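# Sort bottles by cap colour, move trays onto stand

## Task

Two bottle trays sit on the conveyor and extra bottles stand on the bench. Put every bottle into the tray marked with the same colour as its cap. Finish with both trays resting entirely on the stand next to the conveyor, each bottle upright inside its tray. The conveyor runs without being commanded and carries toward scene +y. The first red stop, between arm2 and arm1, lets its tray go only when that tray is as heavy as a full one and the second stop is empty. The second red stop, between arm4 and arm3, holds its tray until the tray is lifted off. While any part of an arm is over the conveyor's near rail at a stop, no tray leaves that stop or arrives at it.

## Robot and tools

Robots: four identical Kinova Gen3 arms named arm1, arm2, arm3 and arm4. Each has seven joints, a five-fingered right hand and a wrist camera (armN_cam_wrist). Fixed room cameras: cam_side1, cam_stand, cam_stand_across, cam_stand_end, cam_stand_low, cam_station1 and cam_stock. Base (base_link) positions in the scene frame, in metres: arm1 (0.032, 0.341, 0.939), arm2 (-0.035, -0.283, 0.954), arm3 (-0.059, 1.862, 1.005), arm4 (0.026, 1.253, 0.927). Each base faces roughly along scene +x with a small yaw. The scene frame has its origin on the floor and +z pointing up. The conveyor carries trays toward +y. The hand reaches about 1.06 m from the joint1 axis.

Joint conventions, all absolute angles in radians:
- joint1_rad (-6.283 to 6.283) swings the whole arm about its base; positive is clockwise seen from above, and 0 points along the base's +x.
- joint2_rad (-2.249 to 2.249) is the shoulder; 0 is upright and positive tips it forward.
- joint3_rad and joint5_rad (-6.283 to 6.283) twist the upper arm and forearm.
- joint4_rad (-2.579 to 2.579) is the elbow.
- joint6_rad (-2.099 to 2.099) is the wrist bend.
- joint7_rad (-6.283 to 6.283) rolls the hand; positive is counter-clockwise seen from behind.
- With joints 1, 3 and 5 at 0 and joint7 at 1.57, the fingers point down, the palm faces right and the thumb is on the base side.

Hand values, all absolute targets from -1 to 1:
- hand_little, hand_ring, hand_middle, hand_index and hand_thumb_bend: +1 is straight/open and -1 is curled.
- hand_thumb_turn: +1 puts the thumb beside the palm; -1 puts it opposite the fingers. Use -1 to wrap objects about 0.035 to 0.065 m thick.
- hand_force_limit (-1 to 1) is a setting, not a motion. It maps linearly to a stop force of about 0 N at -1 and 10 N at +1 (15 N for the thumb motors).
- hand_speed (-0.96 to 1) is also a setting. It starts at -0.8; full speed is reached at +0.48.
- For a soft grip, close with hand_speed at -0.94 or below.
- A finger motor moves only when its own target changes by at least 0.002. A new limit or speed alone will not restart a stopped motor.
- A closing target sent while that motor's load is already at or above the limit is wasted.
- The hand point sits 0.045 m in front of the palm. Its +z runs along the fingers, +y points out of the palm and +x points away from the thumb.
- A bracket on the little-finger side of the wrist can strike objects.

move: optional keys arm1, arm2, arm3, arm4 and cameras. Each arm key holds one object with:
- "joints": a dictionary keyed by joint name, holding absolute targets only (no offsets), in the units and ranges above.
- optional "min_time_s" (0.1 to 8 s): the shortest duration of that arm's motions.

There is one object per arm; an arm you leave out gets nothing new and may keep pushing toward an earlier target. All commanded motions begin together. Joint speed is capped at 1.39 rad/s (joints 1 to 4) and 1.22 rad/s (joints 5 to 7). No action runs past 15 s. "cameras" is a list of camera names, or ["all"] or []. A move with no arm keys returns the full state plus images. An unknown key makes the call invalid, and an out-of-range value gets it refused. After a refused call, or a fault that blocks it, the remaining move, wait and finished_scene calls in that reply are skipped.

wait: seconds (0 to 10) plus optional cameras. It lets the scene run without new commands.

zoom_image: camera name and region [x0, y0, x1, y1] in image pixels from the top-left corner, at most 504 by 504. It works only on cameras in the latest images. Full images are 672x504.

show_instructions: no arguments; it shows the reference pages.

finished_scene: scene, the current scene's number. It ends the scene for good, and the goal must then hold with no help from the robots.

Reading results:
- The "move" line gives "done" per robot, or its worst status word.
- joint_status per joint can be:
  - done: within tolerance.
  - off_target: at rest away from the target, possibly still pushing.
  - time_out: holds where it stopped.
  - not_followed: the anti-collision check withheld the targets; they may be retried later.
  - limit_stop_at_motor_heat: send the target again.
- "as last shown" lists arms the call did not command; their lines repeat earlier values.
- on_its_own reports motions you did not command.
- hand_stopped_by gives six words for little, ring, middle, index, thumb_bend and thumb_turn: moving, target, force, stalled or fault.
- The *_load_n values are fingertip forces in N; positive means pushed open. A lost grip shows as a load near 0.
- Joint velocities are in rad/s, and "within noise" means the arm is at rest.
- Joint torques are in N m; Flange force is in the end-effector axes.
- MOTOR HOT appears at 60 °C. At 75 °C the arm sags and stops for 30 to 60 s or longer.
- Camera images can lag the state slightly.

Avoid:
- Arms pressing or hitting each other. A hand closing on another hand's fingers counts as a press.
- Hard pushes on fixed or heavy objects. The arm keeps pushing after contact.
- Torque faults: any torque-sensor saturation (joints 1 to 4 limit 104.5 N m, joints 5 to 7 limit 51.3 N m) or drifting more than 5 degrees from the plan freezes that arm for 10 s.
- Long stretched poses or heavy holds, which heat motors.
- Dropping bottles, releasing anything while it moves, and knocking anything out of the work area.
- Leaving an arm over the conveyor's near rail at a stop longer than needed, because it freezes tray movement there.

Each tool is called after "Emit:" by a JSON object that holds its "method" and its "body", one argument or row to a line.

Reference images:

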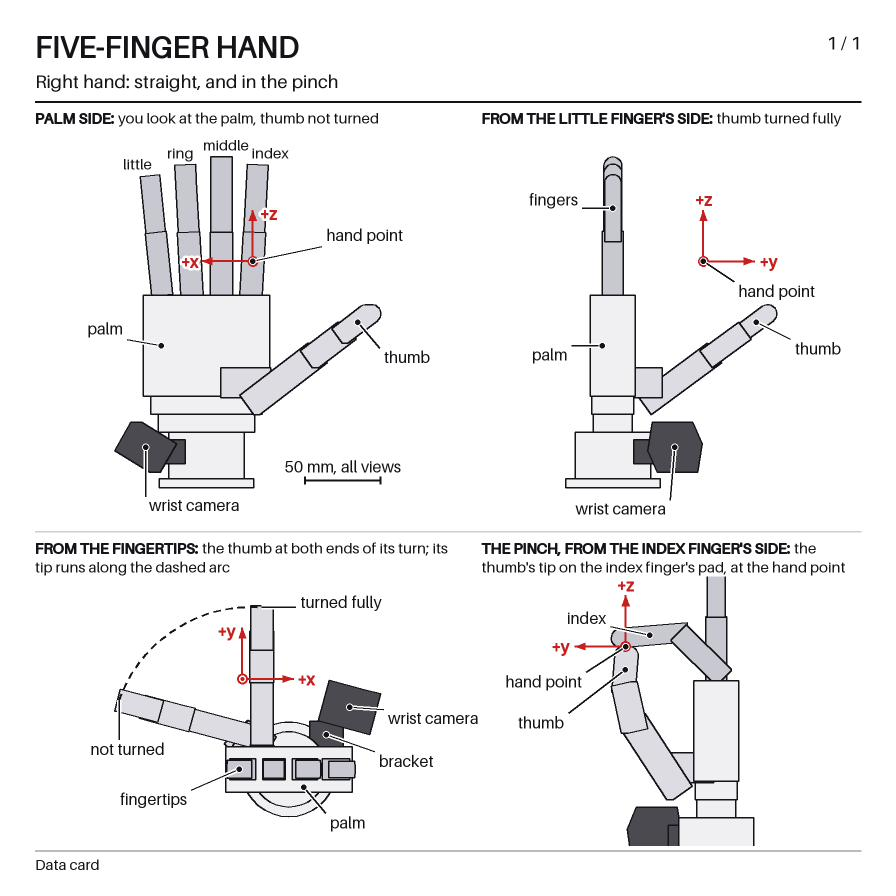

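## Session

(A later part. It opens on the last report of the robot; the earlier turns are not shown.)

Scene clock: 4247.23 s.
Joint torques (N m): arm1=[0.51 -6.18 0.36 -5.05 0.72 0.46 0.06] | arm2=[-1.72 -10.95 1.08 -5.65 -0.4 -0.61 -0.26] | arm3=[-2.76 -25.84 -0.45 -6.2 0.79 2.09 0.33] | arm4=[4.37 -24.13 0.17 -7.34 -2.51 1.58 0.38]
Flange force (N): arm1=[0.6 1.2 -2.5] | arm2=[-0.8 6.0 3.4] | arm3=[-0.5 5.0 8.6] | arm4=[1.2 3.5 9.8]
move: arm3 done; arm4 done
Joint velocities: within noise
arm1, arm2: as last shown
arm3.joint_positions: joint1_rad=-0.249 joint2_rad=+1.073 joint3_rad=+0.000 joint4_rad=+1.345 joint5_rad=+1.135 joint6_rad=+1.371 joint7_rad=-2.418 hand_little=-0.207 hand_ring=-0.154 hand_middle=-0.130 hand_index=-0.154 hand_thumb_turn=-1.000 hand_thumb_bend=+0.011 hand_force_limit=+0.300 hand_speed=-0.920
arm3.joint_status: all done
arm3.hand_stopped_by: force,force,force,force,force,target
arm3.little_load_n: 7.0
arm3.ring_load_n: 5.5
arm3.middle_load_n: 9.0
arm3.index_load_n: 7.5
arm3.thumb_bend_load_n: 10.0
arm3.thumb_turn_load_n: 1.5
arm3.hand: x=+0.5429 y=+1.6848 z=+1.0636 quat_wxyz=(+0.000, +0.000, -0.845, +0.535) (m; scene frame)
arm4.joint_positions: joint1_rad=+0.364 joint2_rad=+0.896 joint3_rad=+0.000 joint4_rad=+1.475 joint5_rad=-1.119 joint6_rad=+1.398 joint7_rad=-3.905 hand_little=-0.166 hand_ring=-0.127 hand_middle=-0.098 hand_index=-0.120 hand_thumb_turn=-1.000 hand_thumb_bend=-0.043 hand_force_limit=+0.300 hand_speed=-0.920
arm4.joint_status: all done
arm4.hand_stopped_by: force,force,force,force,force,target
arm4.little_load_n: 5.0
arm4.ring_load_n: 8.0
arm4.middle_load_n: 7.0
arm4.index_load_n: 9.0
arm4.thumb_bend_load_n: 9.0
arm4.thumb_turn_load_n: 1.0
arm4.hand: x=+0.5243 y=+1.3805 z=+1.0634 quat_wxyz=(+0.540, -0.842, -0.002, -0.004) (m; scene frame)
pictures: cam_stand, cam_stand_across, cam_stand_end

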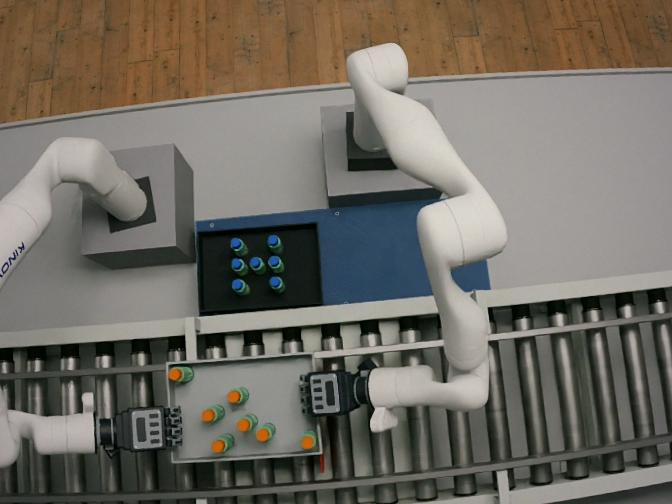

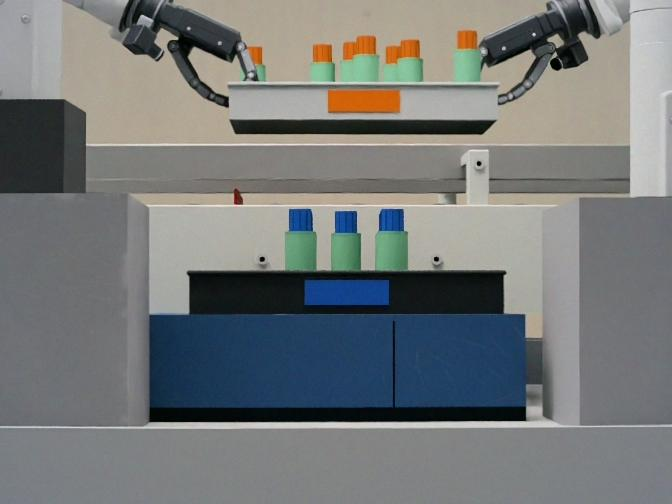

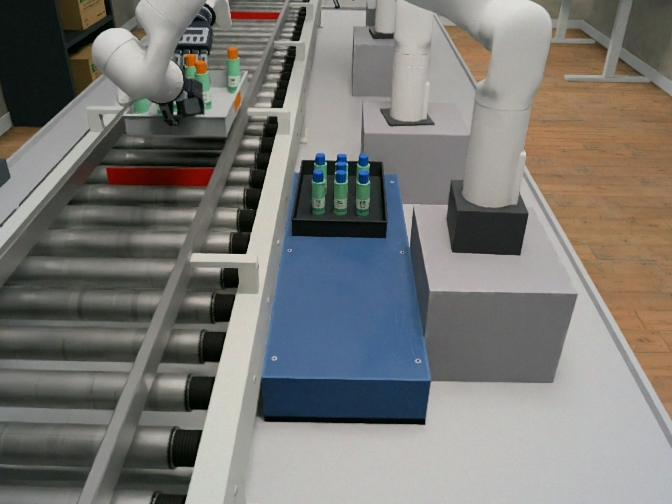

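Emit:
{"method": "move", "body": {
  "arm3": {"joints":{"joint1_rad":-0.3113,"joint2_rad":1.0443,"joint4_rad":1.4256,"joint5_rad":1.0994,"joint6_rad":1.3845,"joint7_rad":-2.4833},"min_time_s":1.4},
  "arm4": {"joints":{"joint1_rad":0.3158,"joint2_rad":0.8469,"joint4_rad":1.5991,"joint5_rad":-1.1663,"joint6_rad":1.3377,"joint7_rad":-3.8493},"min_time_s":1.4}
}}

Emit:
{"method": "move", "body": {
  "arm3": {"joints":{"joint1_rad":-0.3773,"joint2_rad":1.0215,"joint4_rad":1.4928,"joint5_rad":1.0573,"joint6_rad":1.3988,"joint7_rad":-2.5422},"min_time_s":1.4},
  "arm4": {"joints":{"joint1_rad":0.2618,"joint2_rad":0.8036,"joint4_rad":1.7115,"joint5_rad":-1.2230,"joint6_rad":1.2815,"joint7_rad":-3.7954},"min_time_s":1.4}
}}

Emit:
{"method": "move", "body": {
  "arm3": {"joints":{"joint1_rad":-0.4469,"joint2_rad":1.0033,"joint4_rad":1.5483,"joint5_rad":1.0088,"joint6_rad":1.4138,"joint7_rad":-2.5952},"min_time_s":1.4},
  "arm4": {"joints":{"joint1_rad":0.2012,"joint2_rad":0.7653,"joint4_rad":1.8144,"joint5_rad":-1.2899,"joint6_rad":1.2292,"joint7_rad":-3.7419},"min_time_s":1.4}
}}

Emit:
{"method": "move", "body": {
  "arm3": {"joints":{"joint1_rad":-0.5195,"joint2_rad":0.9894,"joint4_rad":1.5919,"joint5_rad":0.9549,"joint6_rad":1.4302,"joint7_rad":-2.6424},"min_time_s":1.4},
  "arm4": {"joints":{"joint1_rad":0.1331,"joint2_rad":0.7319,"joint4_rad":1.9073,"joint5_rad":-1.3676,"joint6_rad":1.1814,"joint7_rad":-3.6889},"min_time_s":1.4}
}}

Emit:
{"method": "move", "body": {
  "arm3": {"joints":{"joint1_rad":-0.5947,"joint2_rad":0.9795,"joint4_rad":1.6242,"joint5_rad":0.8962,"joint6_rad":1.4481,"joint7_rad":-2.6842},"min_time_s":1.4},
  "arm4": {"joints":{"joint1_rad":0.0568,"joint2_rad":0.7032,"joint4_rad":1.9910,"joint5_rad":-1.4569,"joint6_rad":1.1384,"joint7_rad":-3.6357},"min_time_s":1.4}
}}

Emit:
{"method": "move", "body": {
  "arm3": {"joints":{"joint1_rad":-0.6715,"joint2_rad":0.9734,"joint4_rad":1.6448,"joint5_rad":0.8341,"joint6_rad":1.4683,"joint7_rad":-2.7208},"min_time_s":1.4},
  "arm4": {"joints":{"joint1_rad":-0.0281,"joint2_rad":0.6792,"joint4_rad":2.0644,"joint5_rad":-1.5570,"joint6_rad":1.1004,"joint7_rad":-3.5835},"min_time_s":1.4},
  "cameras": ["cam_stand","cam_stand_end","cam_stand_across"]
}}

Scene clock: 4256.27 s.
Joint torques (N m): arm1=[0.53 -6.16 0.43 -5.05 0.73 0.45 0.01] | arm2=[-1.71 -10.99 1.06 -5.68 -0.4 -0.59 -0.23] | arm3=[-3.17 -25.1 -1.04 -5.91 0.66 2 0.35] | arm4=[4.64 -23.06 0.69 -6.77 -2.25 1.64 0.34]
Flange force (N): arm1=[0.6 1.1 -2.8] | arm2=[-0.8 5.9 3.3] | arm3=[-0.4 4.7 9.5] | arm4=[1.6 3.2 10.6]
move: arm3 done; arm4 done
Joint velocities: within noise
arm1.joint_positions: joint1_rad=-1.469 joint2_rad=+0.091 joint3_rad=+0.000 joint4_rad=+2.366 joint5_rad=+0.834 joint6_rad=+0.886 joint7_rad=-2.187 hand_little=-0.900 hand_ring=-0.900 hand_middle=+0.320 hand_index=+0.228 hand_thumb_turn=-1.000 hand_thumb_bend=+0.430 hand_force_limit=+0.200 hand_speed=-0.900
arm1.joint_status: not commanded
arm1.hand_stopped_by: target,target,target,target,target,target
arm1.little_load_n: 0.0
arm1.ring_load_n: 0.0
arm1.middle_load_n: 0.0
arm1.index_load_n: 0.0
arm1.thumb_bend_load_n: 0.0
arm1.thumb_turn_load_n: 0.0
arm1.hand: x=+0.1914 y=+0.6093 z=+1.1002 quat_wxyz=(-0.211, +0.675, -0.675, +0.210) (m; scene frame)
arm2.joint_positions: joint1_rad=+1.152 joint2_rad=+0.279 joint3_rad=+0.000 joint4_rad=+2.205 joint5_rad=+2.148 joint6_rad=-0.704 joint7_rad=-1.104 hand_little=-0.900 hand_ring=-0.900 hand_middle=+0.320 hand_index=+0.200 hand_thumb_turn=-1.000 hand_thumb_bend=+0.430 hand_force_limit=+0.200 hand_speed=-0.900
arm2.joint_status: not commanded
arm2.hand_stopped_by: target,target,target,target,target,target
arm2.little_load_n: 0.0
arm2.ring_load_n: 0.0
arm2.middle_load_n: 0.0
arm2.index_load_n: 0.0
arm2.thumb_bend_load_n: 0.0
arm2.thumb_turn_load_n: 0.0
arm2.hand: x=+0.1786 y=-0.5492 z=+1.1000 quat_wxyz=(-0.206, +0.677, -0.673, +0.217) (m; scene frame)
arm3.joint_positions: joint1_rad=-0.311 joint2_rad=+1.044 joint3_rad=+0.000 joint4_rad=+1.426 joint5_rad=+1.099 joint6_rad=+1.384 joint7_rad=-2.483 hand_little=-0.207 hand_ring=-0.154 hand_middle=-0.130 hand_index=-0.154 hand_thumb_turn=-1.000 hand_thumb_bend=+0.011 hand_force_limit=+0.300 hand_speed=-0.920
arm3.joint_status: all done
arm3.hand_stopped_by: force,force,force,force,force,target
arm3.little_load_n: 7.0
arm3.ring_load_n: 6.0
arm3.middle_load_n: 9.0
arm3.index_load_n: 8.0
arm3.thumb_bend_load_n: 9.5
arm3.thumb_turn_load_n: 1.5
arm3.hand: x=+0.5185 y=+1.7154 z=+1.0635 quat_wxyz=(+0.000, +0.000, -0.845, +0.535) (m; scene frame)
arm4.joint_positions: joint1_rad=+0.316 joint2_rad=+0.847 joint3_rad=+0.000 joint4_rad=+1.599 joint5_rad=-1.166 joint6_rad=+1.338 joint7_rad=-3.849 hand_little=-0.166 hand_ring=-0.127 hand_middle=-0.098 hand_index=-0.120 hand_thumb_turn=-1.000 hand_thumb_bend=-0.043 hand_force_limit=+0.300 hand_speed=-0.920
arm4.joint_status: all done
arm4.hand_stopped_by: force,force,force,force,force,target
arm4.little_load_n: 4.5
arm4.ring_load_n: 8.0
arm4.middle_load_n: 7.5
arm4.index_load_n: 9.0
arm4.thumb_bend_load_n: 9.0
arm4.thumb_turn_load_n: 1.0
arm4.hand: x=+0.4998 y=+1.4111 z=+1.0634 quat_wxyz=(+0.540, -0.842, -0.003, -0.004) (m; scene frame)
pictures: none

Scene clock: 4258.00 s.
Joint torques (N m): arm1=[0.5 -6.2 0.38 -5.08 0.76 0.5 0.09] | arm2=[-1.76 -11.03 1.13 -5.58 -0.38 -0.58 -0.27] | arm3=[-3.17 -24.43 -1.27 -5.65 0.49 1.91 0.35] | arm4=[4.66 -21.91 0.98 -6.36 -2.07 1.67 0.37]
Flange force (N): arm1=[0.6 1.4 -2.4] | arm2=[-0.5 6.1 3.5] | arm3=[-0.4 4.6 9.8] | arm4=[1.3 2.7 10.9]
move: arm3 done; arm4 done
Joint velocities: within noise
arm1, arm2: as last shown
arm3.joint_positions: joint1_rad=-0.377 joint2_rad=+1.022 joint3_rad=+0.000 joint4_rad=+1.493 joint5_rad=+1.057 joint6_rad=+1.399 joint7_rad=-2.542 hand_little=-0.207 hand_ring=-0.154 hand_middle=-0.130 hand_index=-0.154 hand_thumb_turn=-1.000 hand_thumb_bend=+0.011 hand_force_limit=+0.300 hand_speed=-0.920
arm3.joint_status: all done
arm3.hand_stopped_by: force,force,force,force,force,target
arm3.little_load_n: 7.0
arm3.ring_load_n: 5.5
arm3.middle_load_n: 9.0
arm3.index_load_n: 8.0
arm3.thumb_bend_load_n: 9.5
arm3.thumb_turn_load_n: 1.0
arm3.hand: x=+0.4942 y=+1.7461 z=+1.0635 quat_wxyz=(+0.000, +0.000, -0.845, +0.535) (m; scene frame)
arm4.joint_positions: joint1_rad=+0.262 joint2_rad=+0.804 joint3_rad=+0.000 joint4_rad=+1.711 joint5_rad=-1.223 joint6_rad=+1.282 joint7_rad=-3.795 hand_little=-0.166 hand_ring=-0.127 hand_middle=-0.098 hand_index=-0.120 hand_thumb_turn=-1.000 hand_thumb_bend=-0.043 hand_force_limit=+0.300 hand_speed=-0.920
arm4.joint_status: all done
arm4.hand_stopped_by: force,force,force,force,force,target
arm4.little_load_n: 5.0
arm4.ring_load_n: 8.0
arm4.middle_load_n: 8.0
arm4.index_load_n: 9.5
arm4.thumb_bend_load_n: 8.5
arm4.thumb_turn_load_n: 1.0
arm4.hand: x=+0.4755 y=+1.4418 z=+1.0634 quat_wxyz=(+0.540, -0.842, -0.003, -0.004) (m; scene frame)
pictures: none

Scene clock: 4259.73 s.
Joint torques (N m): arm1=[0.56 -6.16 0.37 -5.1 0.8 0.51 0.03] | arm2=[-1.77 -11.05 1.1 -5.69 -0.42 -0.61 -0.21] | arm3=[-3.55 -23.89 -1.78 -5.61 0.28 1.75 0.34] | arm4=[5.08 -20.93 1.49 -5.81 -1.85 1.61 0.44]
Flange force (N): arm1=[0.7 1.3 -2.7] | arm2=[-0.7 6.0 3.4] | arm3=[-0.2 4.0 10.9] | arm4=[1.7 1.9 11.9]
move: arm3 done; arm4 done
Joint velocities: within noise
arm1, arm2: as last shown
arm1.little_load_n: 0.5
arm3.joint_positions: joint1_rad=-0.447 joint2_rad=+1.003 joint3_rad=+0.000 joint4_rad=+1.548 joint5_rad=+1.009 joint6_rad=+1.414 joint7_rad=-2.595 hand_little=-0.207 hand_ring=-0.154 hand_middle=-0.130 hand_index=-0.154 hand_thumb_turn=-1.000 hand_thumb_bend=+0.011 hand_force_limit=+0.300 hand_speed=-0.920
arm3.joint_status: all done
arm3.hand_stopped_by: force,force,force,force,force,target
arm3.little_load_n: 6.5
arm3.ring_load_n: 6.0
arm3.middle_load_n: 9.0
arm3.index_load_n: 8.5
arm3.thumb_bend_load_n: 9.5
arm3.thumb_turn_load_n: 1.5
arm3.hand: x=+0.4698 y=+1.7768 z=+1.0635 quat_wxyz=(+0.000, +0.000, -0.845, +0.535) (m; scene frame)
arm4.joint_positions: joint1_rad=+0.201 joint2_rad=+0.765 joint3_rad=+0.000 joint4_rad=+1.814 joint5_rad=-1.290 joint6_rad=+1.229 joint7_rad=-3.742 hand_little=-0.166 hand_ring=-0.127 hand_middle=-0.098 hand_index=-0.120 hand_thumb_turn=-1.000 hand_thumb_bend=-0.043 hand_force_limit=+0.300 hand_speed=-0.920
arm4.joint_status: all done
arm4.hand_stopped_by: force,force,force,force,force,target
arm4.little_load_n: 5.0
arm4.ring_load_n: 8.0
arm4.middle_load_n: 8.0
arm4.index_load_n: 9.5
arm4.thumb_bend_load_n: 8.5
arm4.thumb_turn_load_n: 1.0
arm4.hand: x=+0.4511 y=+1.4725 z=+1.0633 quat_wxyz=(+0.540, -0.842, -0.002, -0.004) (m; scene frame)
pictures: none

Scene clock: 4261.43 s.
Joint torques (N m): arm1=[0.56 -6.17 0.43 -5.02 0.74 0.44 0.03] | arm2=[-1.73 -10.97 1.04 -5.72 -0.41 -0.59 -0.2] | arm3=[-3.76 -23.52 -2.19 -5.6 0.12 1.58 0.37] | arm4=[5.22 -19.92 2.01 -5.23 -1.68 1.59 0.4]
Flange force (N): arm1=[0.5 1.2 -2.9] | arm2=[-0.9 5.9 3.2] | arm3=[-0.3 3.8 11.7] | arm4=[1.5 1.3 12.7]
move: arm3 done; arm4 done
Joint velocities: within noise
arm1, arm2: as last shown
arm1.little_load_n: 0.0
arm3.joint_positions: joint1_rad=-0.519 joint2_rad=+0.989 joint3_rad=+0.000 joint4_rad=+1.592 joint5_rad=+0.955 joint6_rad=+1.430 joint7_rad=-2.642 hand_little=-0.207 hand_ring=-0.154 hand_middle=-0.130 hand_index=-0.154 hand_thumb_turn=-1.000 hand_thumb_bend=+0.011 hand_force_limit=+0.300 hand_speed=-0.920
arm3.joint_status: all done
arm3.hand_stopped_by: force,force,force,force,force,target
arm3.little_load_n: 6.5
arm3.ring_load_n: 5.5
arm3.middle_load_n: 9.5
arm3.index_load_n: 9.0
arm3.thumb_bend_load_n: 9.5
arm3.thumb_turn_load_n: 1.5
arm3.hand: x=+0.4455 y=+1.8075 z=+1.0635 quat_wxyz=(+0.000, +0.000, -0.845, +0.535) (m; scene frame)
arm4.joint_positions: joint1_rad=+0.133 joint2_rad=+0.732 joint3_rad=+0.000 joint4_rad=+1.907 joint5_rad=-1.368 joint6_rad=+1.181 joint7_rad=-3.689 hand_little=-0.166 hand_ring=-0.127 hand_middle=-0.098 hand_index=-0.120 hand_thumb_turn=-1.000 hand_thumb_bend=-0.043 hand_force_limit=+0.300 hand_speed=-0.920
arm4.joint_status: all done
arm4.hand_stopped_by: force,force,force,force,force,target
arm4.little_load_n: 5.0
arm4.ring_load_n: 8.0
arm4.middle_load_n: 8.5
arm4.index_load_n: 10.0
arm4.thumb_bend_load_n: 8.5
arm4.thumb_turn_load_n: 1.0
arm4.hand: x=+0.4268 y=+1.5031 z=+1.0634 quat_wxyz=(+0.540, -0.842, -0.002, -0.004) (m; scene frame)
pictures: none

Scene clock: 4263.13 s.
Joint torques (N m): arm1=[0.52 -6.12 0.42 -5.08 0.79 0.49 0.02] | arm2=[-1.75 -10.98 1.08 -5.64 -0.4 -0.62 -0.25] | arm3=[-3.84 -23.16 -2.46 -5.73 -0.03 1.46 0.37] | arm4=[5.38 -19.15 2.19 -4.69 -1.55 1.52 0.44]
Flange force (N): arm1=[0.8 1.1 -2.9] | arm2=[-0.7 6.0 3.4] | arm3=[0.0 3.3 12.4] | arm4=[1.6 0.8 13.3]
move: arm3 done; arm4 done
Joint velocities: within noise
arm1, arm2: as last shown
arm3.joint_positions: joint1_rad=-0.595 joint2_rad=+0.980 joint3_rad=+0.000 joint4_rad=+1.624 joint5_rad=+0.896 joint6_rad=+1.448 joint7_rad=-2.684 hand_little=-0.207 hand_ring=-0.154 hand_middle=-0.130 hand_index=-0.154 hand_thumb_turn=-1.000 hand_thumb_bend=+0.011 hand_force_limit=+0.300 hand_speed=-0.920
arm3.joint_status: all done
arm3.hand_stopped_by: force,force,force,force,force,target
arm3.little_load_n: 6.5
arm3.ring_load_n: 5.5
arm3.middle_load_n: 9.0
arm3.index_load_n: 8.5
arm3.thumb_bend_load_n: 9.5
arm3.thumb_turn_load_n: 1.0
arm3.hand: x=+0.4210 y=+1.8382 z=+1.0634 quat_wxyz=(+0.000, +0.000, -0.845, +0.535) (m; scene frame)
arm4.joint_positions: joint1_rad=+0.057 joint2_rad=+0.703 joint3_rad=+0.000 joint4_rad=+1.991 joint5_rad=-1.457 joint6_rad=+1.138 joint7_rad=-3.636 hand_little=-0.166 hand_ring=-0.127 hand_middle=-0.098 hand_index=-0.120 hand_thumb_turn=-1.000 hand_thumb_bend=-0.043 hand_force_limit=+0.300 hand_speed=-0.920
arm4.joint_status: all done
arm4.hand_stopped_by: force,force,force,force,force,target
arm4.little_load_n: 5.0
arm4.ring_load_n: 8.5
arm4.middle_load_n: 8.5
arm4.index_load_n: 10.0
arm4.thumb_bend_load_n: 8.5
arm4.thumb_turn_load_n: 1.0
arm4.hand: x=+0.4023 y=+1.5338 z=+1.0634 quat_wxyz=(+0.540, -0.842, -0.002, -0.004) (m; scene frame)
pictures: none

Scene clock: 4264.87 s.
Joint torques (N m): arm1=[0.48 -6.25 0.33 -5.02 0.79 0.48 0] | arm2=[-1.77 -10.99 1.04 -5.68 -0.42 -0.63 -0.2] | arm3=[-4.13 -23.05 -2.87 -6.12 -0.18 1.25 0.41] | arm4=[5.63 -18.4 2.59 -3.99 -1.28 1.43 0.39]
Flange force (N): arm1=[0.3 0.9 -2.6] | arm2=[-0.8 5.9 3.2] | arm3=[0.2 2.7 13.6] | arm4=[1.4 0.1 14.7]
move: arm3 done; arm4 done
Joint velocities: within noise
arm1, arm2: as last shown
arm1.ring_load_n: 0.5
arm2.index_load_n: 0.5
arm3.joint_positions: joint1_rad=-0.671 joint2_rad=+0.973 joint3_rad=+0.000 joint4_rad=+1.645 joint5_rad=+0.834 joint6_rad=+1.468 joint7_rad=-2.721 hand_little=-0.207 hand_ring=-0.154 hand_middle=-0.130 hand_index=-0.154 hand_thumb_turn=-1.000 hand_thumb_bend=+0.011 hand_force_limit=+0.300 hand_speed=-0.920
arm3.joint_status: all done
arm3.hand_stopped_by: force,force,force,force,force,target
arm3.little_load_n: 6.5
arm3.ring_load_n: 6.0
arm3.middle_load_n: 9.0
arm3.index_load_n: 9.0
arm3.thumb_bend_load_n: 9.5
arm3.thumb_turn_load_n: 1.5
arm3.hand: x=+0.3967 y=+1.8688 z=+1.0634 quat_wxyz=(+0.000, +0.000, -0.845, +0.535) (m; scene frame)
arm4.joint_positions: joint1_rad=-0.028 joint2_rad=+0.679 joint3_rad=+0.000 joint4_rad=+2.064 joint5_rad=-1.557 joint6_rad=+1.100 joint7_rad=-3.583 hand_little=-0.166 hand_ring=-0.127 hand_middle=-0.098 hand_index=-0.120 hand_thumb_turn=-1.000 hand_thumb_bend=-0.043 hand_force_limit=+0.300 hand_speed=-0.920
arm4.joint_status: all done
arm4.hand_stopped_by: force,force,force,force,force,target
arm4.little_load_n: 5.0
arm4.ring_load_n: 8.5
arm4.middle_load_n: 8.5
arm4.index_load_n: 10.5
arm4.thumb_bend_load_n: 8.5
arm4.thumb_turn_load_n: 1.0
arm4.hand: x=+0.3779 y=+1.5645 z=+1.0634 quat_wxyz=(+0.540, -0.842, -0.002, -0.004) (m; scene frame)
pictures: cam_stand, cam_stand_across, cam_stand_end

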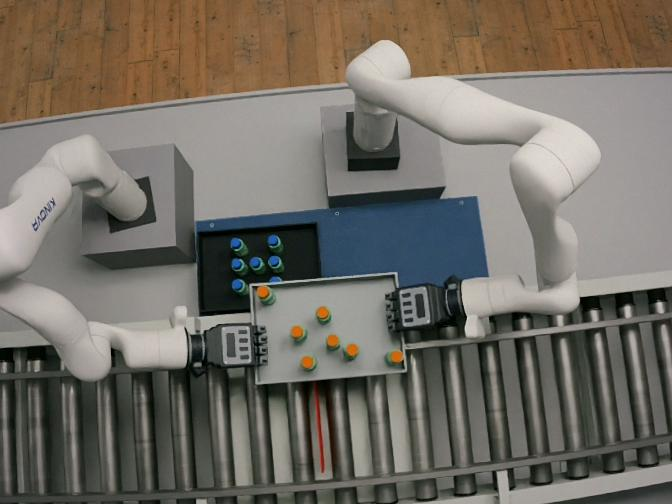

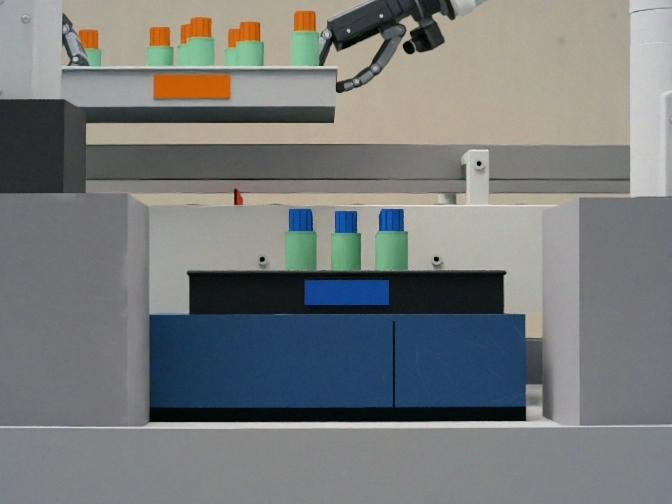

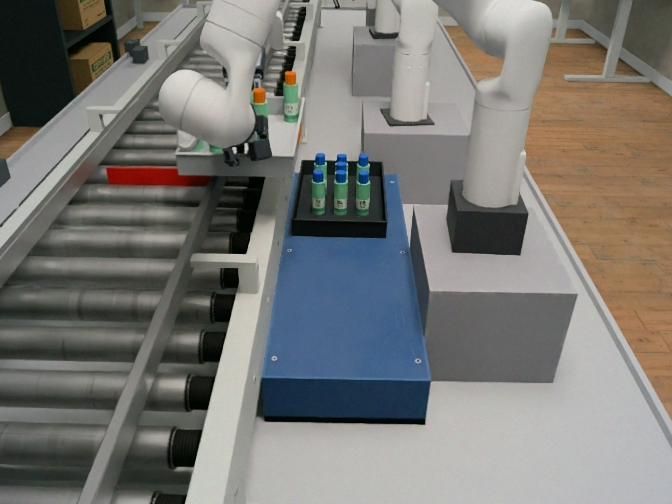

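Emit:
{"method": "move", "body": {
  "arm3": {"joints": {"joint1_rad": -0.7492, "joint2_rad": 0.9709, "joint4_rad": 1.6538, "joint5_rad": 0.7696, "joint6_rad": 1.4916, "joint7_rad": -2.7524}, "min_time_s": 1.4},
  "arm4": {"joints": {"joint1_rad": -0.1224, "joint2_rad": 0.6598, "joint4_rad": 2.1273, "joint5_rad": -1.6686, "joint6_rad": 1.0679, "joint7_rad": -3.5327}, "min_time_s": 1.4},
  "cameras": []
}}

Emit:
{"method": "move", "body": {
  "arm3": {"joints": {"joint1_rad": -0.8269, "joint2_rad": 0.9720, "joint4_rad": 1.6512, "joint5_rad": 0.7039, "joint6_rad": 1.5185, "joint7_rad": -2.7799}, "min_time_s": 1.4},
  "arm4": {"joints": {"joint1_rad": -0.2249, "joint2_rad": 0.6448, "joint4_rad": 2.1785, "joint5_rad": -1.7886, "joint6_rad": 1.0398, "joint7_rad": -3.4855}, "min_time_s": 1.4},
  "cameras": ["cam_stand"]
}}

Scene clock: 4287.30 s.
Joint torques (N m): arm1=[0.49 -6.21 0.32 -5.08 0.74 0.48 0.01] | arm2=[-1.77 -10.98 1.07 -5.7 -0.44 -0.59 -0.26] | arm3=[-3.79 -22.94 -2.74 -6.27 -0.17 1.25 0.39] | arm4=[5.32 -17.73 2.47 -3.31 -1.17 1.56 0.47]
Flange force (N): arm1=[0.6 1.0 -2.5] | arm2=[-0.8 6.2 3.2] | arm3=[0.4 2.6 13.6] | arm4=[1.7 -0.5 14.6]
move: arm3 done; arm4 done
Joint velocities: within noise
arm1, arm2: as last shown
arm1.ring_load_n: 0.0
arm2.index_load_n: -0.5
arm3.joint_positions: joint1_rad=-0.749 joint2_rad=+0.971 joint3_rad=+0.000 joint4_rad=+1.654 joint5_rad=+0.770 joint6_rad=+1.492 joint7_rad=-2.752 hand_little=-0.207 hand_ring=-0.154 hand_middle=-0.130 hand_index=-0.154 hand_thumb_turn=-1.000 hand_thumb_bend=+0.011 hand_force_limit=+0.300 hand_speed=-0.920
arm3.joint_status: all done
arm3.hand_stopped_by: force,force,force,force,force,target
arm3.little_load_n: 6.5
arm3.ring_load_n: 6.0
arm3.middle_load_n: 9.5
arm3.index_load_n: 9.0
arm3.thumb_bend_load_n: 9.5
arm3.thumb_turn_load_n: 1.0
arm3.hand: x=+0.3724 y=+1.8995 z=+1.0635 quat_wxyz=(+0.000, +0.000, -0.845, +0.535) (m; scene frame)
arm4.joint_positions: joint1_rad=-0.122 joint2_rad=+0.660 joint3_rad=+0.000 joint4_rad=+2.127 joint5_rad=-1.669 joint6_rad=+1.068 joint7_rad=-3.533 hand_little=-0.166 hand_ring=-0.127 hand_middle=-0.098 hand_index=-0.120 hand_thumb_turn=-1.000 hand_thumb_bend=-0.043 hand_force_limit=+0.300 hand_speed=-0.920
arm4.joint_status: all done
arm4.hand_stopped_by: force,force,force,force,force,target
arm4.little_load_n: 5.0
arm4.ring_load_n: 8.5
arm4.middle_load_n: 8.5
arm4.index_load_n: 10.5
arm4.thumb_bend_load_n: 8.0
arm4.thumb_turn_load_n: 1.5
arm4.hand: x=+0.3535 y=+1.5953 z=+1.0635 quat_wxyz=(+0.540, -0.842, -0.002, -0.004) (m; scene frame)
pictures: none
No camera images: "cameras" was empty.

Scene clock: 4289.03 s.
Joint torques (N m): arm1=[0.58 -6.22 0.37 -5.04 0.8 0.51 0.04] | arm2=[-1.73 -11.04 1 -5.64 -0.38 -0.6 -0.23] | arm3=[-4.21 -23.18 -3.25 -6.92 -0.35 0.96 0.43] | arm4=[5.79 -17.23 3.08 -2.54 -1.06 1.27 0.48]
Flange force (N): arm1=[0.5 1.3 -2.7] | arm2=[-0.6 6.0 3.4] | arm3=[0.2 1.9 15.2] | arm4=[1.3 -1.5 16.3]
move: arm3 done; arm4 done
Joint velocities: within noise
arm1, arm2: as last shown
arm1.ring_load_n: 0.5
arm2.index_load_n: 0.0
arm3.joint_positions: joint1_rad=-0.827 joint2_rad=+0.972 joint3_rad=+0.000 joint4_rad=+1.651 joint5_rad=+0.704 joint6_rad=+1.519 joint7_rad=-2.780 hand_little=-0.207 hand_ring=-0.154 hand_middle=-0.130 hand_index=-0.153 hand_thumb_turn=-1.000 hand_thumb_bend=+0.011 hand_force_limit=+0.300 hand_speed=-0.920
arm3.joint_status: all done
arm3.hand_stopped_by: force,force,force,force,force,target
arm3.little_load_n: 7.0
arm3.ring_load_n: 6.0
arm3.middle_load_n: 9.5
arm3.index_load_n: 9.0
arm3.thumb_bend_load_n: 9.0
arm3.thumb_turn_load_n: 1.0
arm3.hand: x=+0.3481 y=+1.9301 z=+1.0635 quat_wxyz=(+0.000, +0.000, -0.845, +0.535) (m; scene frame)
arm4.joint_positions: joint1_rad=-0.225 joint2_rad=+0.645 joint3_rad=+0.000 joint4_rad=+2.178 joint5_rad=-1.789 joint6_rad=+1.040 joint7_rad=-3.486 hand_little=-0.166 hand_ring=-0.127 hand_middle=-0.098 hand_index=-0.120 hand_thumb_turn=-1.000 hand_thumb_bend=-0.043 hand_force_limit=+0.300 hand_speed=-0.920
arm4.joint_status: all done
arm4.hand_stopped_by: force,force,force,force,force,target
arm4.little_load_n: 5.5
arm4.ring_load_n: 8.5
arm4.middle_load_n: 9.0
arm4.index_load_n: 10.5
arm4.thumb_bend_load_n: 8.0
arm4.thumb_turn_load_n: 1.0
arm4.hand: x=+0.3292 y=+1.6258 z=+1.0634 quat_wxyz=(+0.540, -0.842, -0.002, -0.004) (m; scene frame)
pictures: cam_stand

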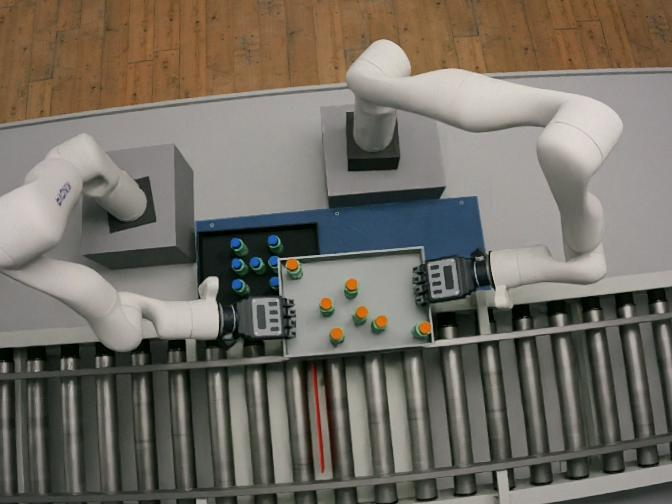

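Emit:
{"method": "move", "body": {
  "arm3": {"joints": {"joint1_rad": -0.9036, "joint2_rad": 0.9768, "joint4_rad": 1.6369, "joint5_rad": 0.6383, "joint6_rad": 1.5499, "joint7_rad": -2.8041}, "min_time_s": 1.4},
  "arm4": {"joints": {"joint1_rad": -0.3355, "joint2_rad": 0.6341, "joint4_rad": 2.2169, "joint5_rad": -1.9156, "joint6_rad": 1.0160, "joint7_rad": -3.4440}, "min_time_s": 1.4},
  "cameras": []
}}

Emit:
{"method": "move", "body": {
  "arm3": {"joints": {"joint1_rad": -0.9786, "joint2_rad": 0.9853, "joint4_rad": 1.6110, "joint5_rad": 0.5739, "joint6_rad": 1.5859, "joint7_rad": -2.8257}, "min_time_s": 1.4},
  "arm4": {"joints": {"joint1_rad": -0.4511, "joint2_rad": 0.6274, "joint4_rad": 2.2418, "joint5_rad": -2.0455, "joint6_rad": 0.9935, "joint7_rad": -3.4088}, "min_time_s": 1.4},
  "cameras": ["cam_stand"]
}}

Scene clock: 4294.97 s.
Joint torques (N m): arm1=[0.39 -6.18 0.34 -5.13 0.79 0.48 0.04] | arm2=[-1.75 -11.03 1.06 -5.65 -0.4 -0.65 -0.27] | arm3=[-3.72 -23.26 -2.96 -7.1 -0.38 1.03 0.41] | arm4=[5.34 -16.93 2.82 -1.98 -1.12 1.4 0.44]
Flange force (N): arm1=[0.8 0.9 -2.4] | arm2=[-0.7 6.2 3.6] | arm3=[0.3 1.9 14.9] | arm4=[1.5 -1.5 15.9]
move: arm3 done; arm4 done
Joint velocities: within noise
arm1.joint_positions: joint1_rad=-1.469 joint2_rad=+0.091 joint3_rad=+0.000 joint4_rad=+2.366 joint5_rad=+0.834 joint6_rad=+0.886 joint7_rad=-2.187 hand_little=-0.900 hand_ring=-0.900 hand_middle=+0.320 hand_index=+0.228 hand_thumb_turn=-1.000 hand_thumb_bend=+0.430 hand_force_limit=+0.200 hand_speed=-0.900
arm1.joint_status: not commanded
arm1.hand_stopped_by: target,target,target,target,target,target
arm1.little_load_n: 0.0
arm1.ring_load_n: 0.0
arm1.middle_load_n: 0.0
arm1.index_load_n: 0.0
arm1.thumb_bend_load_n: 0.0
arm1.thumb_turn_load_n: 0.0
arm1.hand: x=+0.1914 y=+0.6093 z=+1.1002 quat_wxyz=(-0.211, +0.675, -0.675, +0.210) (m; scene frame)
arm2.joint_positions: joint1_rad=+1.152 joint2_rad=+0.279 joint3_rad=+0.000 joint4_rad=+2.205 joint5_rad=+2.148 joint6_rad=-0.704 joint7_rad=-1.104 hand_little=-0.900 hand_ring=-0.900 hand_middle=+0.320 hand_index=+0.200 hand_thumb_turn=-1.000 hand_thumb_bend=+0.430 hand_force_limit=+0.200 hand_speed=-0.900
arm2.joint_status: not commanded
arm2.hand_stopped_by: target,target,target,target,target,target
arm2.little_load_n: 0.0
arm2.ring_load_n: 0.0
arm2.middle_load_n: 0.0
arm2.index_load_n: 0.0
arm2.thumb_bend_load_n: 0.0
arm2.thumb_turn_load_n: 0.0
arm2.hand: x=+0.1786 y=-0.5492 z=+1.1000 quat_wxyz=(-0.206, +0.677, -0.673, +0.217) (m; scene frame)
arm3.joint_positions: joint1_rad=-0.904 joint2_rad=+0.977 joint3_rad=+0.000 joint4_rad=+1.637 joint5_rad=+0.638 joint6_rad=+1.550 joint7_rad=-2.804 hand_little=-0.207 hand_ring=-0.154 hand_middle=-0.130 hand_index=-0.153 hand_thumb_turn=-1.000 hand_thumb_bend=+0.011 hand_force_limit=+0.300 hand_speed=-0.920
arm3.joint_status: all done
arm3.hand_stopped_by: force,force,force,force,force,target
arm3.little_load_n: 6.5
arm3.ring_load_n: 6.0
arm3.middle_load_n: 9.5
arm3.index_load_n: 8.5
arm3.thumb_bend_load_n: 9.0
arm3.thumb_turn_load_n: 1.5
arm3.hand: x=+0.3237 y=+1.9608 z=+1.0635 quat_wxyz=(+0.000, +0.000, -0.845, +0.535) (m; scene frame)
arm4.joint_positions: joint1_rad=-0.335 joint2_rad=+0.634 joint3_rad=+0.000 joint4_rad=+2.217 joint5_rad=-1.916 joint6_rad=+1.016 joint7_rad=-3.444 hand_little=-0.166 hand_ring=-0.127 hand_middle=-0.098 hand_index=-0.120 hand_thumb_turn=-1.000 hand_thumb_bend=-0.043 hand_force_limit=+0.300 hand_speed=-0.920
arm4.joint_status: all done
arm4.hand_stopped_by: force,force,force,force,force,target
arm4.little_load_n: 5.5
arm4.ring_load_n: 8.5
arm4.middle_load_n: 8.5
arm4.index_load_n: 10.5
arm4.thumb_bend_load_n: 8.5
arm4.thumb_turn_load_n: 1.0
arm4.hand: x=+0.3047 y=+1.6566 z=+1.0635 quat_wxyz=(+0.540, -0.842, -0.002, -0.004) (m; scene frame)
pictures: none
No camera images: "cameras" was empty.

Scene clock: 4296.70 s.
Joint torques (N m): arm1=[0.49 -6.21 0.39 -5.12 0.81 0.55 -0.01] | arm2=[-1.72 -10.98 1.04 -5.63 -0.42 -0.57 -0.22] | arm3=[-4.18 -23.88 -3.49 -8.19 -0.63 0.57 0.44] | arm4=[6.02 -16.59 3.51 -0.89 -0.97 0.96 0.5]
Flange force (N): arm1=[0.7 1.0 -2.5] | arm2=[-0.6 5.8 3.1] | arm3=[0.2 0.7 16.9] | arm4=[0.9 -2.9 18.6]
move: arm3 done; arm4 done
Joint velocities: within noise
arm1, arm2: as last shown
arm3.joint_positions: joint1_rad=-0.979 joint2_rad=+0.985 joint3_rad=+0.000 joint4_rad=+1.611 joint5_rad=+0.574 joint6_rad=+1.586 joint7_rad=-2.826 hand_little=-0.207 hand_ring=-0.154 hand_middle=-0.130 hand_index=-0.153 hand_thumb_turn=-1.000 hand_thumb_bend=+0.011 hand_force_limit=+0.300 hand_speed=-0.920
arm3.joint_status: all done
arm3.hand_stopped_by: force,force,force,force,force,target
arm3.little_load_n: 7.5
arm3.ring_load_n: 6.5
arm3.middle_load_n: 9.5
arm3.index_load_n: 9.0
arm3.thumb_bend_load_n: 9.0
arm3.thumb_turn_load_n: 1.5
arm3.hand: x=+0.2993 y=+1.9915 z=+1.0635 quat_wxyz=(+0.000, +0.000, -0.845, +0.535) (m; scene frame)
arm4.joint_positions: joint1_rad=-0.451 joint2_rad=+0.627 joint3_rad=+0.000 joint4_rad=+2.242 joint5_rad=-2.045 joint6_rad=+0.993 joint7_rad=-3.409 hand_little=-0.166 hand_ring=-0.127 hand_middle=-0.098 hand_index=-0.120 hand_thumb_turn=-1.000 hand_thumb_bend=-0.043 hand_force_limit=+0.300 hand_speed=-0.920
arm4.joint_status: all done
arm4.hand_stopped_by: force,force,force,force,force,target
arm4.little_load_n: 5.5
arm4.ring_load_n: 9.0
arm4.middle_load_n: 9.5
arm4.index_load_n: 11.5
arm4.thumb_bend_load_n: 8.0
arm4.thumb_turn_load_n: 1.0
arm4.hand: x=+0.2804 y=+1.6871 z=+1.0634 quat_wxyz=(+0.540, -0.842, -0.003, -0.004) (m; scene frame)
pictures: cam_stand

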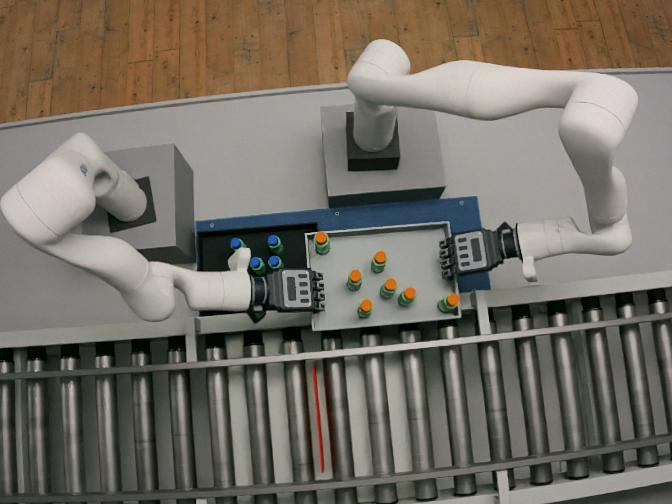

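Emit:
{"method": "move", "body": {
  "arm3": {"joints": {"joint1_rad": -1.0509, "joint2_rad": 0.9976, "joint4_rad": 1.5737, "joint5_rad": 0.5119, "joint6_rad": 1.6271, "joint7_rad": -2.8456}, "min_time_s": 1.4},
  "arm4": {"joints": {"joint1_rad": -0.5699, "joint2_rad": 0.6246, "joint4_rad": 2.2519, "joint5_rad": -2.1748, "joint6_rad": 0.9701, "joint7_rad": -3.3821}, "min_time_s": 1.4},
  "cameras": []
}}

Emit:
{"method": "move", "body": {
  "arm3": {"joints": {"joint1_rad": -1.1201, "joint2_rad": 1.0141, "joint4_rad": 1.5246, "joint5_rad": 0.4527, "joint6_rad": 1.6737, "joint7_rad": -2.8644}, "min_time_s": 1.4},
  "arm4": {"joints": {"joint1_rad": -0.6882, "joint2_rad": 0.6257, "joint4_rad": 2.2474, "joint5_rad": -2.3009, "joint6_rad": 0.9436, "joint7_rad": -3.3615}, "min_time_s": 1.4},
  "cameras": ["cam_stand"]
}}

Scene clock: 4302.97 s.
Joint torques (N m): arm1=[0.52 -6.19 0.42 -5.08 0.75 0.46 0.07] | arm2=[-1.75 -10.95 1.11 -5.67 -0.42 -0.61 -0.28] | arm3=[-3.72 -24.23 -3.17 -8.38 -0.67 0.66 0.43] | arm4=[5.54 -16.64 3.28 -0.38 -1.01 1 0.46]
Flange force (N): arm1=[0.6 1.4 -2.6] | arm2=[-0.9 6.2 3.4] | arm3=[0.0 0.9 16.6] | arm4=[1.1 -2.7 18.6]
move: arm3 done; arm4 done
Joint velocities: within noise
arm1, arm2: as last shown
arm2.ring_load_n: 0.5
arm3.joint_positions: joint1_rad=-1.051 joint2_rad=+0.998 joint3_rad=+0.000 joint4_rad=+1.574 joint5_rad=+0.512 joint6_rad=+1.627 joint7_rad=-2.846 hand_little=-0.207 hand_ring=-0.154 hand_middle=-0.130 hand_index=-0.153 hand_thumb_turn=-1.000 hand_thumb_bend=+0.011 hand_force_limit=+0.300 hand_speed=-0.920
arm3.joint_status: all done
arm3.hand_stopped_by: force,force,force,force,force,target
arm3.little_load_n: 7.5
arm3.ring_load_n: 6.0
arm3.middle_load_n: 9.5
arm3.index_load_n: 9.0
arm3.thumb_bend_load_n: 9.0
arm3.thumb_turn_load_n: 1.5
arm3.hand: x=+0.2750 y=+2.0221 z=+1.0635 quat_wxyz=(+0.000, +0.000, -0.845, +0.535) (m; scene frame)
arm4.joint_positions: joint1_rad=-0.570 joint2_rad=+0.625 joint3_rad=+0.000 joint4_rad=+2.252 joint5_rad=-2.175 joint6_rad=+0.970 joint7_rad=-3.382 hand_little=-0.166 hand_ring=-0.127 hand_middle=-0.098 hand_index=-0.120 hand_thumb_turn=-1.000 hand_thumb_bend=-0.043 hand_force_limit=+0.300 hand_speed=-0.920
arm4.joint_status: all done
arm4.hand_stopped_by: force,force,force,force,force,target
arm4.little_load_n: 5.5
arm4.ring_load_n: 9.0
arm4.middle_load_n: 9.5
arm4.index_load_n: 11.0
arm4.thumb_bend_load_n: 8.0
arm4.thumb_turn_load_n: 1.0
arm4.hand: x=+0.2560 y=+1.7178 z=+1.0634 quat_wxyz=(+0.540, -0.842, -0.002, -0.004) (m; scene frame)
pictures: none
No camera images: "cameras" was empty.

Scene clock: 4304.70 s.
Joint torques (N m): arm1=[0.46 -6.25 0.43 -5.13 0.78 0.5 -0.05] | arm2=[-1.72 -10.97 1.12 -5.65 -0.39 -0.64 -0.2] | arm3=[-3.99 -25.14 -3.51 -9.61 -0.78 0.26 0.47] | arm4=[5.75 -16.59 3.67 0.78 -0.85 0.7 0.54]
Flange force (N): arm1=[0.6 0.9 -2.5] | arm2=[-0.8 5.8 3.4] | arm3=[0.0 -0.1 18.6] | arm4=[0.8 -3.9 21.0]
move: arm3 done; arm4 done
Joint velocities: within noise
arm1, arm2: as last shown
arm1.index_load_n: -0.5
arm2.ring_load_n: 0.0
arm3.joint_positions: joint1_rad=-1.120 joint2_rad=+1.014 joint3_rad=+0.000 joint4_rad=+1.525 joint5_rad=+0.453 joint6_rad=+1.674 joint7_rad=-2.864 hand_little=-0.207 hand_ring=-0.154 hand_middle=-0.130 hand_index=-0.153 hand_thumb_turn=-1.000 hand_thumb_bend=+0.011 hand_force_limit=+0.300 hand_speed=-0.920
arm3.joint_status: all done
arm3.hand_stopped_by: force,force,force,force,force,target
arm3.little_load_n: 7.5
arm3.ring_load_n: 6.5
arm3.middle_load_n: 10.0
arm3.index_load_n: 9.5
arm3.thumb_bend_load_n: 9.0
arm3.thumb_turn_load_n: 1.5
arm3.hand: x=+0.2506 y=+2.0528 z=+1.0634 quat_wxyz=(+0.000, +0.000, -0.845, +0.535) (m; scene frame)
arm4.joint_positions: joint1_rad=-0.688 joint2_rad=+0.626 joint3_rad=+0.000 joint4_rad=+2.247 joint5_rad=-2.301 joint6_rad=+0.944 joint7_rad=-3.362 hand_little=-0.166 hand_ring=-0.127 hand_middle=-0.098 hand_index=-0.120 hand_thumb_turn=-1.000 hand_thumb_bend=-0.043 hand_force_limit=+0.300 hand_speed=-0.920
arm4.joint_status: all done
arm4.hand_stopped_by: force,force,force,force,force,target
arm4.little_load_n: 6.5
arm4.ring_load_n: 9.5
arm4.middle_load_n: 10.0
arm4.index_load_n: 11.5
arm4.thumb_bend_load_n: 8.0
arm4.thumb_turn_load_n: 1.5
arm4.hand: x=+0.2316 y=+1.7484 z=+1.0634 quat_wxyz=(+0.540, -0.842, -0.002, -0.004) (m; scene frame)
pictures: cam_stand

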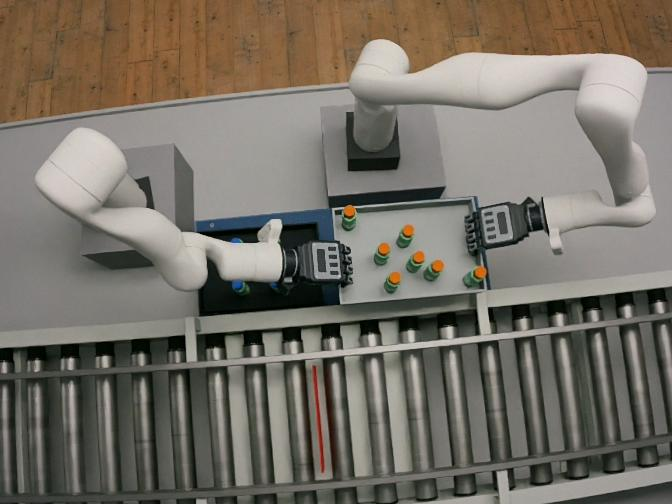

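Emit:
{"method": "move", "body": {
  "arm3": {"joints": {"joint1_rad": -1.1856, "joint2_rad": 1.0351, "joint4_rad": 1.4637, "joint5_rad": 0.3970, "joint6_rad": 1.7259, "joint7_rad": -2.8830}, "min_time_s": 1.4},
  "arm4": {"joints": {"joint1_rad": -0.8029, "joint2_rad": 0.6306, "joint4_rad": 2.2283, "joint5_rad": -2.4207, "joint6_rad": 0.9118, "joint7_rad": -3.3464}, "min_time_s": 1.4},
  "cameras": []
}}

Emit:
{"method": "move", "body": {
  "arm3": {"joints": {"joint1_rad": -1.2473, "joint2_rad": 1.0607, "joint4_rad": 1.3908, "joint5_rad": 0.3451, "joint6_rad": 1.7837, "joint7_rad": -2.9017}, "min_time_s": 1.4},
  "arm4": {"joints": {"joint1_rad": -0.9113, "joint2_rad": 0.6392, "joint4_rad": 2.1947, "joint5_rad": -2.5317, "joint6_rad": 0.8724, "joint7_rad": -3.3342}, "min_time_s": 1.4},
  "cameras": ["cam_stand", "cam_stand_end"]
}}

Scene clock: 4310.37 s.
Joint torques (N m): arm1=[0.48 -6.16 0.37 -5.11 0.8 0.48 0.03] | arm2=[-1.77 -10.96 1.09 -5.63 -0.4 -0.59 -0.22] | arm3=[-3.72 -25.84 -3.32 -10.13 -0.87 0.21 0.46] | arm4=[5.52 -16.78 3.55 1.12 -0.91 0.6 0.53]
Flange force (N): arm1=[0.8 1.1 -2.7] | arm2=[-0.7 5.9 3.2] | arm3=[-0.2 -0.3 19.0] | arm4=[0.4 -4.0 21.2]
move: arm3 done; arm4 done
Joint velocities: within noise
arm1, arm2: as last shown
arm1.index_load_n: 0.0
arm3.joint_positions: joint1_rad=-1.186 joint2_rad=+1.035 joint3_rad=+0.000 joint4_rad=+1.464 joint5_rad=+0.397 joint6_rad=+1.726 joint7_rad=-2.883 hand_little=-0.207 hand_ring=-0.154 hand_middle=-0.130 hand_index=-0.153 hand_thumb_turn=-1.000 hand_thumb_bend=+0.011 hand_force_limit=+0.300 hand_speed=-0.920
arm3.joint_status: all done
arm3.hand_stopped_by: force,force,force,force,force,target
arm3.little_load_n: 8.0
arm3.ring_load_n: 6.5
arm3.middle_load_n: 10.0
arm3.index_load_n: 9.5
arm3.thumb_bend_load_n: 9.0
arm3.thumb_turn_load_n: 1.5
arm3.hand: x=+0.2263 y=+2.0835 z=+1.0634 quat_wxyz=(+0.000, +0.000, -0.845, +0.535) (m; scene frame)
arm4.joint_positions: joint1_rad=-0.803 joint2_rad=+0.631 joint3_rad=+0.000 joint4_rad=+2.228 joint5_rad=-2.421 joint6_rad=+0.912 joint7_rad=-3.346 hand_little=-0.166 hand_ring=-0.126 hand_middle=-0.098 hand_index=-0.120 hand_thumb_turn=-1.000 hand_thumb_bend=-0.043 hand_force_limit=+0.300 hand_speed=-0.920
arm4.joint_status: all done
arm4.hand_stopped_by: force,force,force,force,force,target
arm4.little_load_n: 6.5
arm4.ring_load_n: 9.5
arm4.middle_load_n: 10.0
arm4.index_load_n: 11.5
arm4.thumb_bend_load_n: 8.0
arm4.thumb_turn_load_n: 1.0
arm4.hand: x=+0.2072 y=+1.7791 z=+1.0634 quat_wxyz=(+0.540, -0.842, -0.002, -0.004) (m; scene frame)
pictures: none
No camera images: "cameras" was empty.

Scene clock: 4312.10 s.
Joint torques (N m): arm1=[0.46 -6.26 0.45 -5.12 0.79 0.48 0.02] | arm2=[-1.75 -10.97 0.99 -5.72 -0.38 -0.57 -0.25] | arm3=[-3.45 -26.6 -3.02 -10.66 -0.92 0.15 0.46] | arm4=[5.27 -17.11 3.36 1.47 -0.84 0.59 0.53]
Flange force (N): arm1=[0.6 1.3 -2.5] | arm2=[-0.9 6.2 3.3] | arm3=[-0.2 -0.6 19.4] | arm4=[-0.1 -4.4 22.0]
move: arm3 done; arm4 done
Joint velocities: within noise
arm1, arm2: as last shown
arm1.middle_load_n: -0.5
arm3.joint_positions: joint1_rad=-1.247 joint2_rad=+1.061 joint3_rad=+0.000 joint4_rad=+1.391 joint5_rad=+0.345 joint6_rad=+1.784 joint7_rad=-2.902 hand_little=-0.207 hand_ring=-0.154 hand_middle=-0.130 hand_index=-0.153 hand_thumb_turn=-1.000 hand_thumb_bend=+0.011 hand_force_limit=+0.300 hand_speed=-0.920
arm3.joint_status: all done
arm3.hand_stopped_by: force,force,force,force,force,target
arm3.little_load_n: 8.0
arm3.ring_load_n: 6.5
arm3.middle_load_n: 10.0
arm3.index_load_n: 9.5
arm3.thumb_bend_load_n: 8.5
arm3.thumb_turn_load_n: 1.5
arm3.hand: x=+0.2019 y=+2.1142 z=+1.0634 quat_wxyz=(+0.000, +0.000, -0.845, +0.535) (m; scene frame)
arm4.joint_positions: joint1_rad=-0.911 joint2_rad=+0.639 joint3_rad=+0.000 joint4_rad=+2.195 joint5_rad=-2.532 joint6_rad=+0.872 joint7_rad=-3.334 hand_little=-0.166 hand_ring=-0.126 hand_middle=-0.098 hand_index=-0.120 hand_thumb_turn=-1.000 hand_thumb_bend=-0.043 hand_force_limit=+0.300 hand_speed=-0.920
arm4.joint_status: all done
arm4.hand_stopped_by: force,force,force,force,force,target
arm4.little_load_n: 6.5
arm4.ring_load_n: 9.5
arm4.middle_load_n: 10.0
arm4.index_load_n: 11.5
arm4.thumb_bend_load_n: 8.5
arm4.thumb_turn_load_n: 1.0
arm4.hand: x=+0.1828 y=+1.8097 z=+1.0634 quat_wxyz=(+0.540, -0.842, -0.002, -0.004) (m; scene frame)
pictures: cam_stand, cam_stand_end

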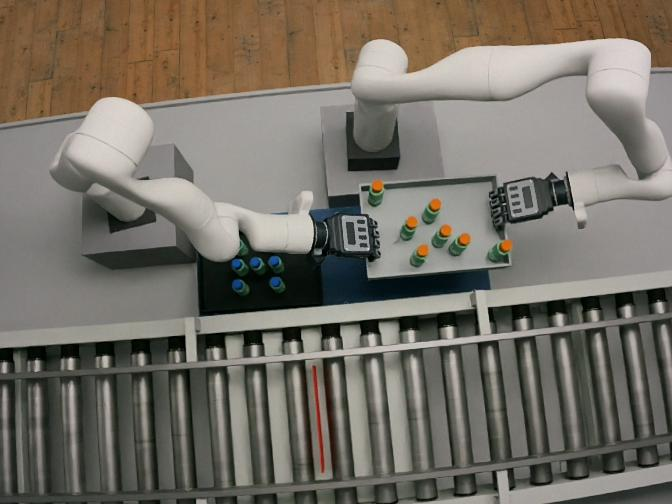

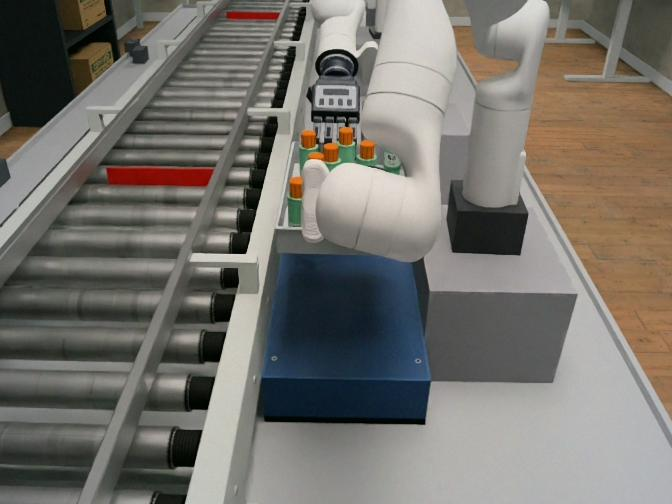

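Emit:
{"method": "zoom_image", "body": {
  "camera": "cam_stand",
  "region": [330, 160, 530, 310]
}}

Emit:
{"method": "zoom_image", "body": {
  "camera": "cam_stand_end",
  "region": [240, 90, 460, 270]
}}

Scaled by 2.520 from the camera's 672x504 image, which has a finer 960x720 frame.

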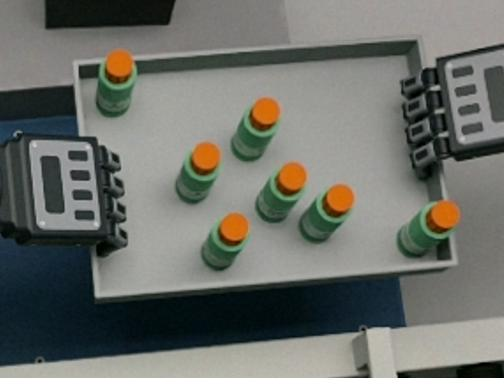

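Scaled by 2.291 from the camera's 672x504 image, which has a finer 960x720 frame.

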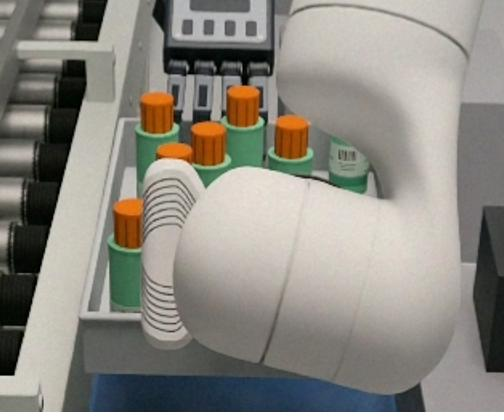

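Emit:
{"method": "move", "body": {
  "arm3": {"joints": {"joint1_rad": -1.2604, "joint2_rad": 1.1500, "joint4_rad": 1.3828, "joint5_rad": 0.3286, "joint6_rad": 1.7096, "joint7_rad": -2.9365}, "min_time_s": 1.8},
  "arm4": {"joints": {"joint1_rad": -0.9325, "joint2_rad": 0.7768, "joint4_rad": 2.2163, "joint5_rad": -2.6182, "joint6_rad": 1.0044, "joint7_rad": -3.2232}, "min_time_s": 1.8},
  "cameras": ["cam_stand", "cam_stand_end"]
}}

Scene clock: 4421.93 s.
Joint torques (N m): arm1=[0.48 -6.21 0.4 -5.01 0.74 0.52 -0.02] | arm2=[-1.78 -11.01 1.12 -5.68 -0.41 -0.58 -0.21] | arm3=[-2.44 -26.77 -2.47 -8.83 -0.87 0.77 0.46] | arm4=[4.53 -17.87 2.76 1.76 -1.06 1.35 0.54]
Flange force (N): arm1=[0.4 0.8 -2.5] | arm2=[-0.7 6.0 3.3] | arm3=[-0.3 0.8 16.4] | arm4=[0.3 -2.2 19.5]
move: arm3 done; arm4 done
Joint velocities: within noise
arm1, arm2: as last shown
arm1.middle_load_n: 0.0
arm3.joint_positions: joint1_rad=-1.260 joint2_rad=+1.150 joint3_rad=+0.000 joint4_rad=+1.383 joint5_rad=+0.329 joint6_rad=+1.710 joint7_rad=-2.936 hand_little=-0.207 hand_ring=-0.154 hand_middle=-0.130 hand_index=-0.153 hand_thumb_turn=-1.000 hand_thumb_bend=+0.011 hand_force_limit=+0.300 hand_speed=-0.920
arm3.joint_status: all done
arm3.hand_stopped_by: force,force,force,force,force,target
arm3.little_load_n: 8.0
arm3.ring_load_n: 6.5
arm3.middle_load_n: 9.0
arm3.index_load_n: 8.5
arm3.thumb_bend_load_n: 9.0
arm3.thumb_turn_load_n: 1.0
arm3.hand: x=+0.1939 y=+2.1142 z=+1.0144 quat_wxyz=(+0.000, +0.000, -0.845, +0.535) (m; scene frame)
arm4.joint_positions: joint1_rad=-0.932 joint2_rad=+0.777 joint3_rad=+0.000 joint4_rad=+2.216 joint5_rad=-2.618 joint6_rad=+1.004 joint7_rad=-3.223 hand_little=-0.166 hand_ring=-0.126 hand_middle=-0.098 hand_index=-0.120 hand_thumb_turn=-1.000 hand_thumb_bend=-0.043 hand_force_limit=+0.300 hand_speed=-0.920
arm4.joint_status: all done
arm4.hand_stopped_by: force,force,force,force,force,target
arm4.little_load_n: 7.0
arm4.ring_load_n: 9.5
arm4.middle_load_n: 9.5
arm4.index_load_n: 10.5
arm4.thumb_bend_load_n: 8.5
arm4.thumb_turn_load_n: 1.0
arm4.hand: x=+0.1749 y=+1.8097 z=+1.0144 quat_wxyz=(+0.540, -0.842, -0.003, -0.004) (m; scene frame)
pictures: cam_stand, cam_stand_end

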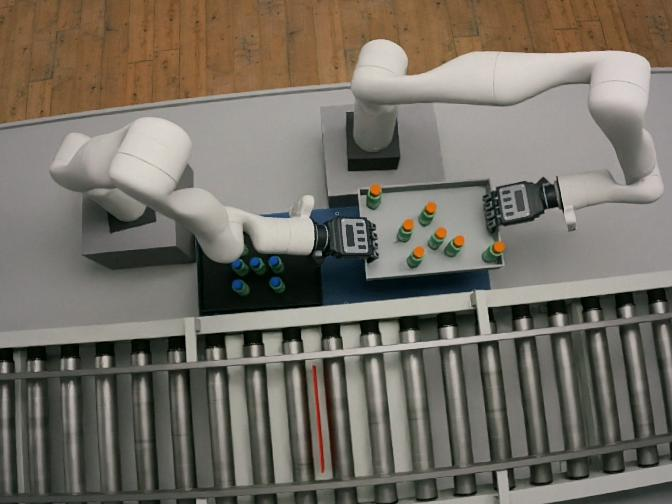

